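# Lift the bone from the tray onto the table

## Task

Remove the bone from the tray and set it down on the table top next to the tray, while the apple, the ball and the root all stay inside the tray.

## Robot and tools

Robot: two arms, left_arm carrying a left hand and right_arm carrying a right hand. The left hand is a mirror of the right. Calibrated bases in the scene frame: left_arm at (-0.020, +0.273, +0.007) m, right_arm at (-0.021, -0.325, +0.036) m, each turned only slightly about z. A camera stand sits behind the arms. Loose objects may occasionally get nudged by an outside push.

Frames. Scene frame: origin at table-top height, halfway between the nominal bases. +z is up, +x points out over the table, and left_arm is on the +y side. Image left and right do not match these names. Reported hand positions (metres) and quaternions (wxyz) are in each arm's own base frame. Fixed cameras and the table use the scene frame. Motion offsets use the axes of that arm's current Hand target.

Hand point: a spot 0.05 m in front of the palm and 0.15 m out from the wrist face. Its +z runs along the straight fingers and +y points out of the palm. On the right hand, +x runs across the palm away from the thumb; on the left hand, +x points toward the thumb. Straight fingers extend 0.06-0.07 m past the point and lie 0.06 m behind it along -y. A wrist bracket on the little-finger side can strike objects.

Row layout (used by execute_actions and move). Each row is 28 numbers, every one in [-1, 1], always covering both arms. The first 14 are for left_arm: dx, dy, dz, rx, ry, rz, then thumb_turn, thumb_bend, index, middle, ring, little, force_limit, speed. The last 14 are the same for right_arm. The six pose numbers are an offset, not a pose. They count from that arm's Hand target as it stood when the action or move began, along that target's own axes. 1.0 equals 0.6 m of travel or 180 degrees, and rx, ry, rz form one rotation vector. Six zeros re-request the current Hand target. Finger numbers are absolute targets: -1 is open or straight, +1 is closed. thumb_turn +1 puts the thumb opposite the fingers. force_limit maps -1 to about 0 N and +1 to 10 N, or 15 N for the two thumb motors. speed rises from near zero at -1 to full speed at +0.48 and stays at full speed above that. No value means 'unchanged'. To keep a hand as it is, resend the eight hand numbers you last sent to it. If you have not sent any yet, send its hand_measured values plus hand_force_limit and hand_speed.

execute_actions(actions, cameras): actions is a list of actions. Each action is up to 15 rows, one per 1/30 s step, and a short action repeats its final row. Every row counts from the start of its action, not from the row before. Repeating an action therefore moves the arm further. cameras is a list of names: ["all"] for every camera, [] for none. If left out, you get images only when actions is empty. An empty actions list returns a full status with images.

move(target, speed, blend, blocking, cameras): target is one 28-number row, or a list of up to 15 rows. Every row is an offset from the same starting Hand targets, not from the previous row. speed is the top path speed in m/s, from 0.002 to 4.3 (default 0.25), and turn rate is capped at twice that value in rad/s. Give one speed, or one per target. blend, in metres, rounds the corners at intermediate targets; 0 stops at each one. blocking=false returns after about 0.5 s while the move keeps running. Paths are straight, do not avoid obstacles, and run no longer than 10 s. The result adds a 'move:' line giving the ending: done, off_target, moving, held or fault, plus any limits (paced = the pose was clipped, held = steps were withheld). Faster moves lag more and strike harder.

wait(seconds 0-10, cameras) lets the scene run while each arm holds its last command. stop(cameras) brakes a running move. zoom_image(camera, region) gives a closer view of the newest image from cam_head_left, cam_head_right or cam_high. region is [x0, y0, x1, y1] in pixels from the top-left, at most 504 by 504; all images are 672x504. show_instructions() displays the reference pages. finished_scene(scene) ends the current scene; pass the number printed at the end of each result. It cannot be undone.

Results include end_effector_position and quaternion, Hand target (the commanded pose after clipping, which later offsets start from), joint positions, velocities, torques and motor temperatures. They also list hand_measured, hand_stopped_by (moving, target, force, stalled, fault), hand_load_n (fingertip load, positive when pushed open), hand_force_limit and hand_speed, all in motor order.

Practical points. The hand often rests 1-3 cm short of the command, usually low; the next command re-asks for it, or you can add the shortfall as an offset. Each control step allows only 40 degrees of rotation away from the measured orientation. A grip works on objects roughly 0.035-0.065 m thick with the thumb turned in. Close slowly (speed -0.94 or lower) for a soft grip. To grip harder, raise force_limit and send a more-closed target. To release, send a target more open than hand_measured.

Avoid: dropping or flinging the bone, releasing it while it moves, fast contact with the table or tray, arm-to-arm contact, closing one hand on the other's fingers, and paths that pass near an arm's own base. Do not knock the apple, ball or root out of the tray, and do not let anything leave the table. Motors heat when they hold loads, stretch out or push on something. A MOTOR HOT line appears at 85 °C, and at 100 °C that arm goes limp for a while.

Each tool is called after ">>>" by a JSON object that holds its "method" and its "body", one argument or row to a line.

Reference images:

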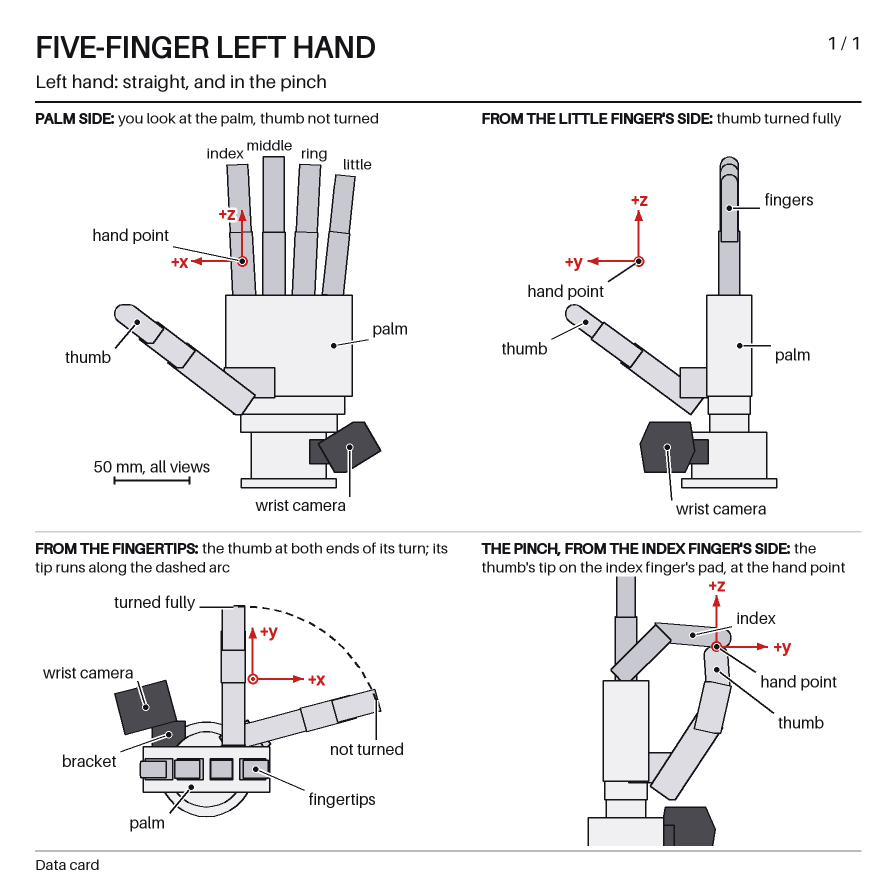

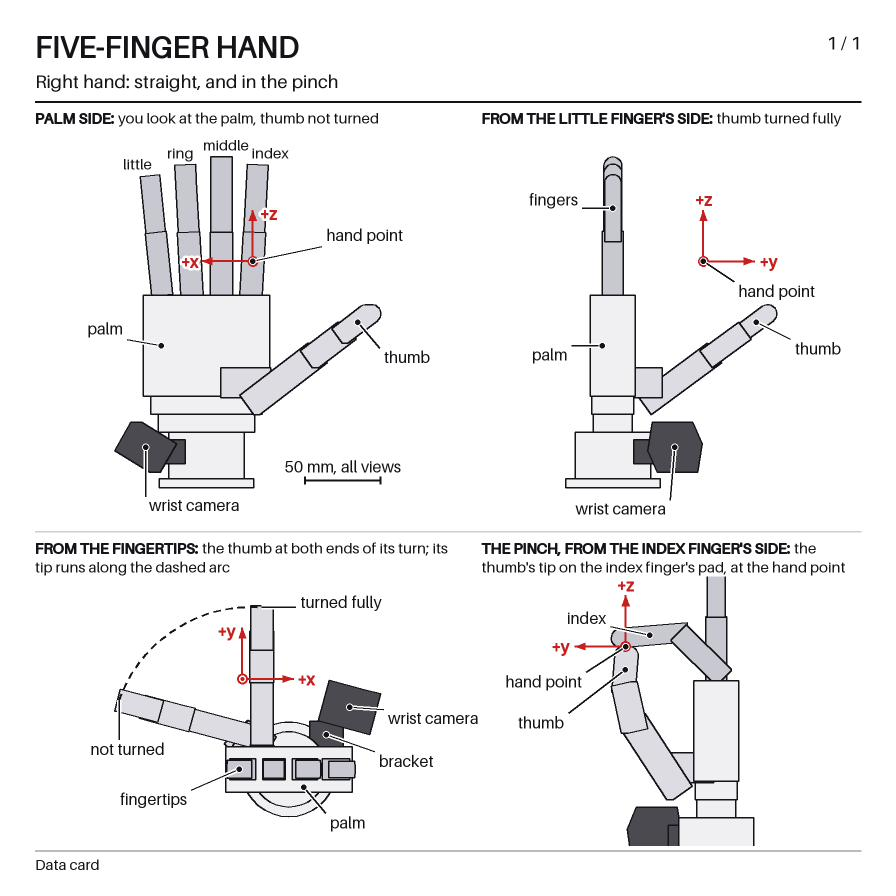

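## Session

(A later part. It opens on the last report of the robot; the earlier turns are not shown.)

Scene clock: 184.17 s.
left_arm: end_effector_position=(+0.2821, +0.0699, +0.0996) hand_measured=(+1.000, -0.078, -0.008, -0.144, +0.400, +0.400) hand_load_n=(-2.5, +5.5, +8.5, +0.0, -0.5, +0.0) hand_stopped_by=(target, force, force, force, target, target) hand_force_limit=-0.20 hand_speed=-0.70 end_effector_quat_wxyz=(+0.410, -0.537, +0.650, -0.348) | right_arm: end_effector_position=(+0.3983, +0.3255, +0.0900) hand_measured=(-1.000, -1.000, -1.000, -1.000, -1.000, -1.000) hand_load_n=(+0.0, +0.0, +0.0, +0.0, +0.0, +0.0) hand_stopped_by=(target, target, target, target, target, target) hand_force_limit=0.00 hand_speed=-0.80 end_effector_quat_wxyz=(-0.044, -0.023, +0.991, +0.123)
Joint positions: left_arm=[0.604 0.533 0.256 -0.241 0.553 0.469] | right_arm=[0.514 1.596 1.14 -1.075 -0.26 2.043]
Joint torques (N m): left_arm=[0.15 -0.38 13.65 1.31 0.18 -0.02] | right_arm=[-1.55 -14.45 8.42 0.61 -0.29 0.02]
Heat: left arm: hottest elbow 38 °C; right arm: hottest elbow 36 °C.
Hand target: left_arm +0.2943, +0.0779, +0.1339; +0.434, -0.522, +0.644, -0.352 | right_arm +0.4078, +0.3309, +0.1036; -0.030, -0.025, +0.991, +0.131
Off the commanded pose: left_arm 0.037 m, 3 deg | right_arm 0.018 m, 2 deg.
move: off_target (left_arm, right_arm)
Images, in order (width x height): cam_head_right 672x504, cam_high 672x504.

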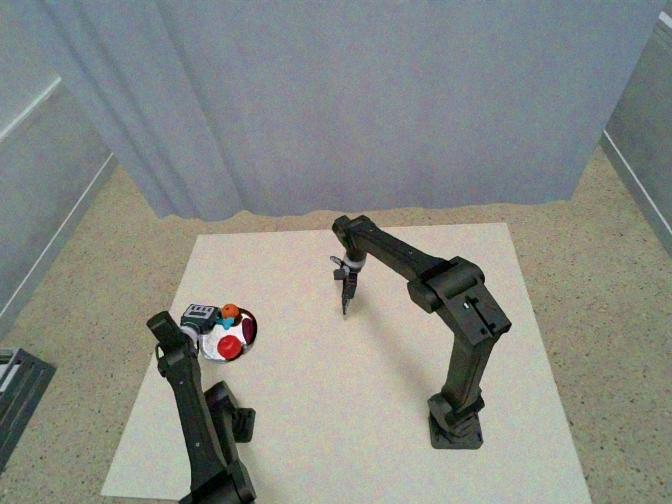

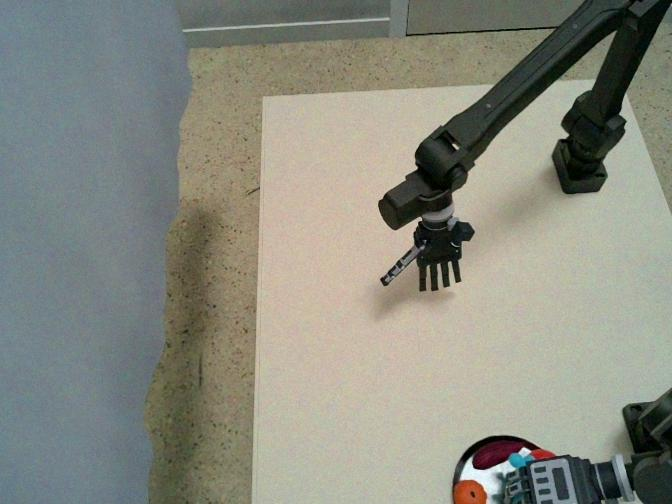

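>>> {"method": "move", "body": {
  "target": [
    [0.2851,-0.1763,0.2085,0,0,0,1,0.2,0.3,0.3,0.4,0.4,-0.2,-0.7,0,0,0,0,0,0,-1,-1,-1,-1,-1,-1,0,-0.8],
    [0.3298,0.0338,0.2952,0,0,0,1,0.2,0.3,0.3,0.4,0.4,-0.2,-0.7,0,0,0,0,0,0,-1,-1,-1,-1,-1,-1,0,-0.8]
  ],
  "speed": [0.12,0.07],
  "cameras": ["cam_high"]
}}

>>> {"method": "zoom_image", "body": {
  "camera": "cam_high",
  "region": [360, 300, 560, 500]
}}

Scene clock: 219.57 s.
left_arm: end_effector_position=(+0.4373, -0.1077, +0.0159) hand_measured=(+1.000, -0.078, -0.008, -0.144, +0.400, +0.400) hand_load_n=(-2.5, +6.0, +8.0, +0.0, -0.5, +0.0) hand_stopped_by=(target, force, force, force, target, target) hand_force_limit=-0.20 hand_speed=-0.70 end_effector_quat_wxyz=(+0.439, -0.519, +0.646, -0.349) | right_arm: end_effector_position=(+0.3983, +0.3255, +0.0900) hand_measured=(-1.000, -1.000, -1.000, -1.000, -1.000, -1.000) hand_load_n=(+0.0, +0.0, +0.0, +0.0, +0.0, +0.0) hand_stopped_by=(target, target, target, target, target, target) hand_force_limit=0.00 hand_speed=-0.80 end_effector_quat_wxyz=(-0.044, -0.023, +0.991, +0.123)
Joint positions: left_arm=[-0.314 1.459 0.38 0.68 -0.296 0.1] | right_arm=[0.514 1.596 1.14 -1.075 -0.26 2.043]
Joint torques (N m): left_arm=[-0.44 -6.95 5.46 2.24 -0.21 -0.1] | right_arm=[-1.55 -14.39 8.44 0.62 -0.29 0.03]
Heat: left arm: hottest elbow 43 °C; right arm: hottest elbow 37 °C.
Hand target: left_arm +0.4358, -0.1115, +0.0111; +0.434, -0.522, +0.644, -0.352 | right_arm +0.4078, +0.3309, +0.1036; -0.030, -0.025, +0.991, +0.131
Off the commanded pose: left_arm 0.006 m, 1 deg | right_arm 0.018 m, 2 deg.
move: off_target (right_arm)
Images, in order (width x height): cam_high 672x504.

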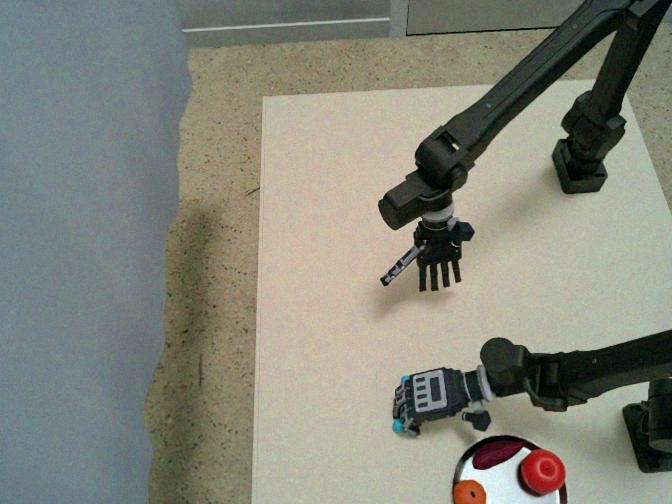

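Scaled by 2.520 from the camera's 672x504 image, which has a finer 960x720 frame.

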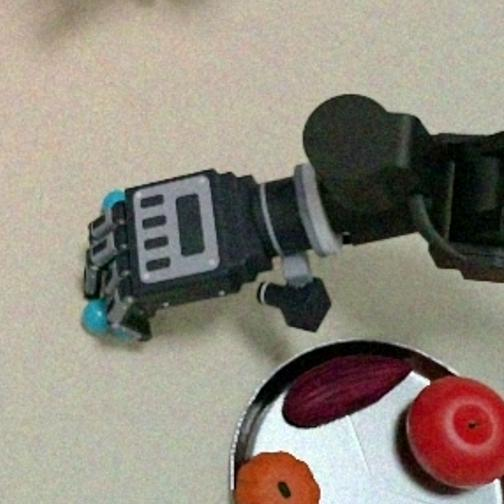

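>>> {"method": "move", "body": {
  "target": [
    [0.001,0.0045,0.0019,0,0,0,1,0.2,0.3,0.3,0.4,0.4,-0.2,-0.7,0,0,0,0,0,0,-1,-1,-1,-1,-1,-1,0,-0.8],
    [0.001,0.0045,0.0019,0,0,0,1,-0.25,-0.45,-0.45,0.4,0.4,-0.2,-0.4,0,0,0,0,0,0,-1,-1,-1,-1,-1,-1,0,-0.8],
    [-0.0386,-0.1814,-0.0749,0,0,0,1,-0.25,-0.45,-0.45,0.4,0.4,-0.2,-0.4,0,0,0,0,0,0,-1,-1,-1,-1,-1,-1,0,-0.8]
  ],
  "speed": [0.04,0.04,0.1],
  "cameras": ["cam_high", "cam_head_right"]
}}

>>> {"method": "zoom_image", "body": {
  "camera": "cam_high",
  "region": [360, 300, 560, 500]
}}

Scene clock: 228.20 s.
left_arm: end_effector_position=(+0.4201, -0.1020, +0.1063) hand_measured=(+1.000, -0.250, -0.450, -0.450, +0.400, +0.400) hand_load_n=(+0.0, +0.0, +0.0, +0.0, +0.0, +0.0) hand_stopped_by=(target, target, target, target, target, target) hand_force_limit=-0.20 hand_speed=-0.40 end_effector_quat_wxyz=(+0.429, -0.523, +0.657, -0.333) | right_arm: end_effector_position=(+0.3983, +0.3255, +0.0900) hand_measured=(-1.000, -1.000, -1.000, -1.000, -1.000, -1.000) hand_load_n=(+0.0, +0.0, +0.0, +0.0, +0.5, +0.0) hand_stopped_by=(target, target, target, target, target, target) hand_force_limit=0.00 hand_speed=-0.80 end_effector_quat_wxyz=(-0.044, -0.023, +0.991, +0.123)
Joint positions: left_arm=[-0.314 1.082 0.472 0.165 -0.297 0.1] | right_arm=[0.514 1.596 1.14 -1.075 -0.26 2.043]
Joint torques (N m): left_arm=[-0.44 -6.18 11.7 1.31 -0.18 -0.09] | right_arm=[-1.55 -14.39 8.44 0.61 -0.29 0.02]
Heat: left arm: hottest elbow 41 °C; right arm: hottest elbow 37 °C.
Hand target: left_arm +0.4358, -0.1114, +0.1311; +0.434, -0.522, +0.644, -0.352 | right_arm +0.4078, +0.3309, +0.1036; -0.030, -0.025, +0.991, +0.131
Off the commanded pose: left_arm 0.031 m, 3 deg | right_arm 0.018 m, 2 deg.
move: off_target (left_arm, right_arm)
Images, in order (width x height): cam_head_right 672x504, cam_high 672x504.

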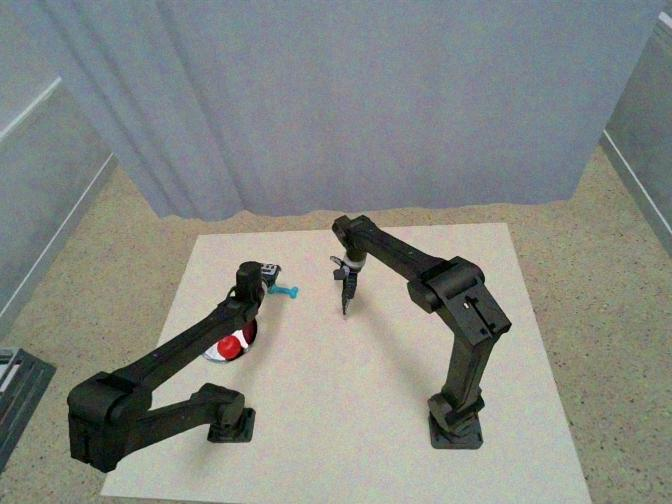

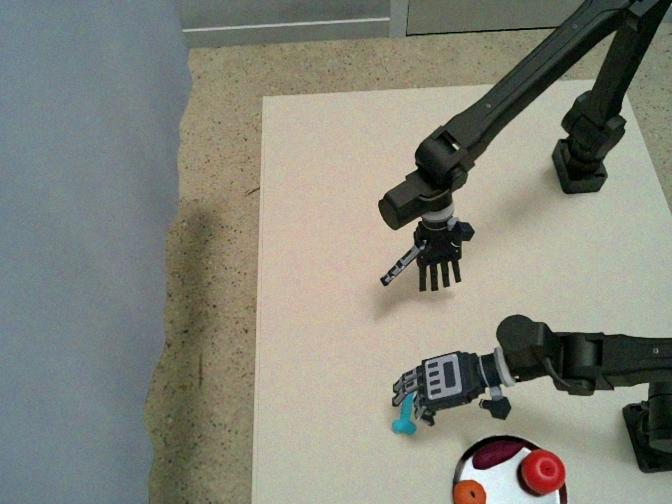

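Scaled by 2.520 from the camera's 672x504 image, which has a finer 960x720 frame.

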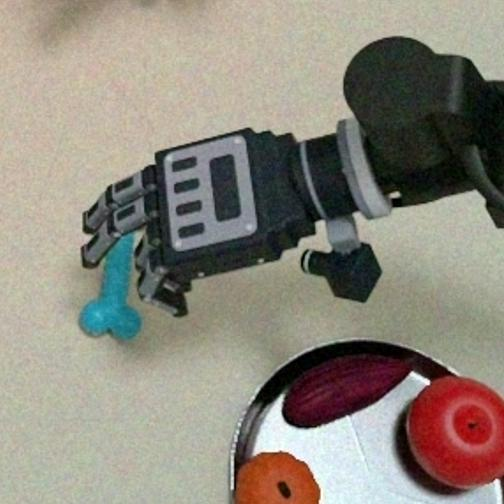

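>>> {"method": "finished_scene", "body": {
  "scene": 3
}}

The scene is finished: the task was done.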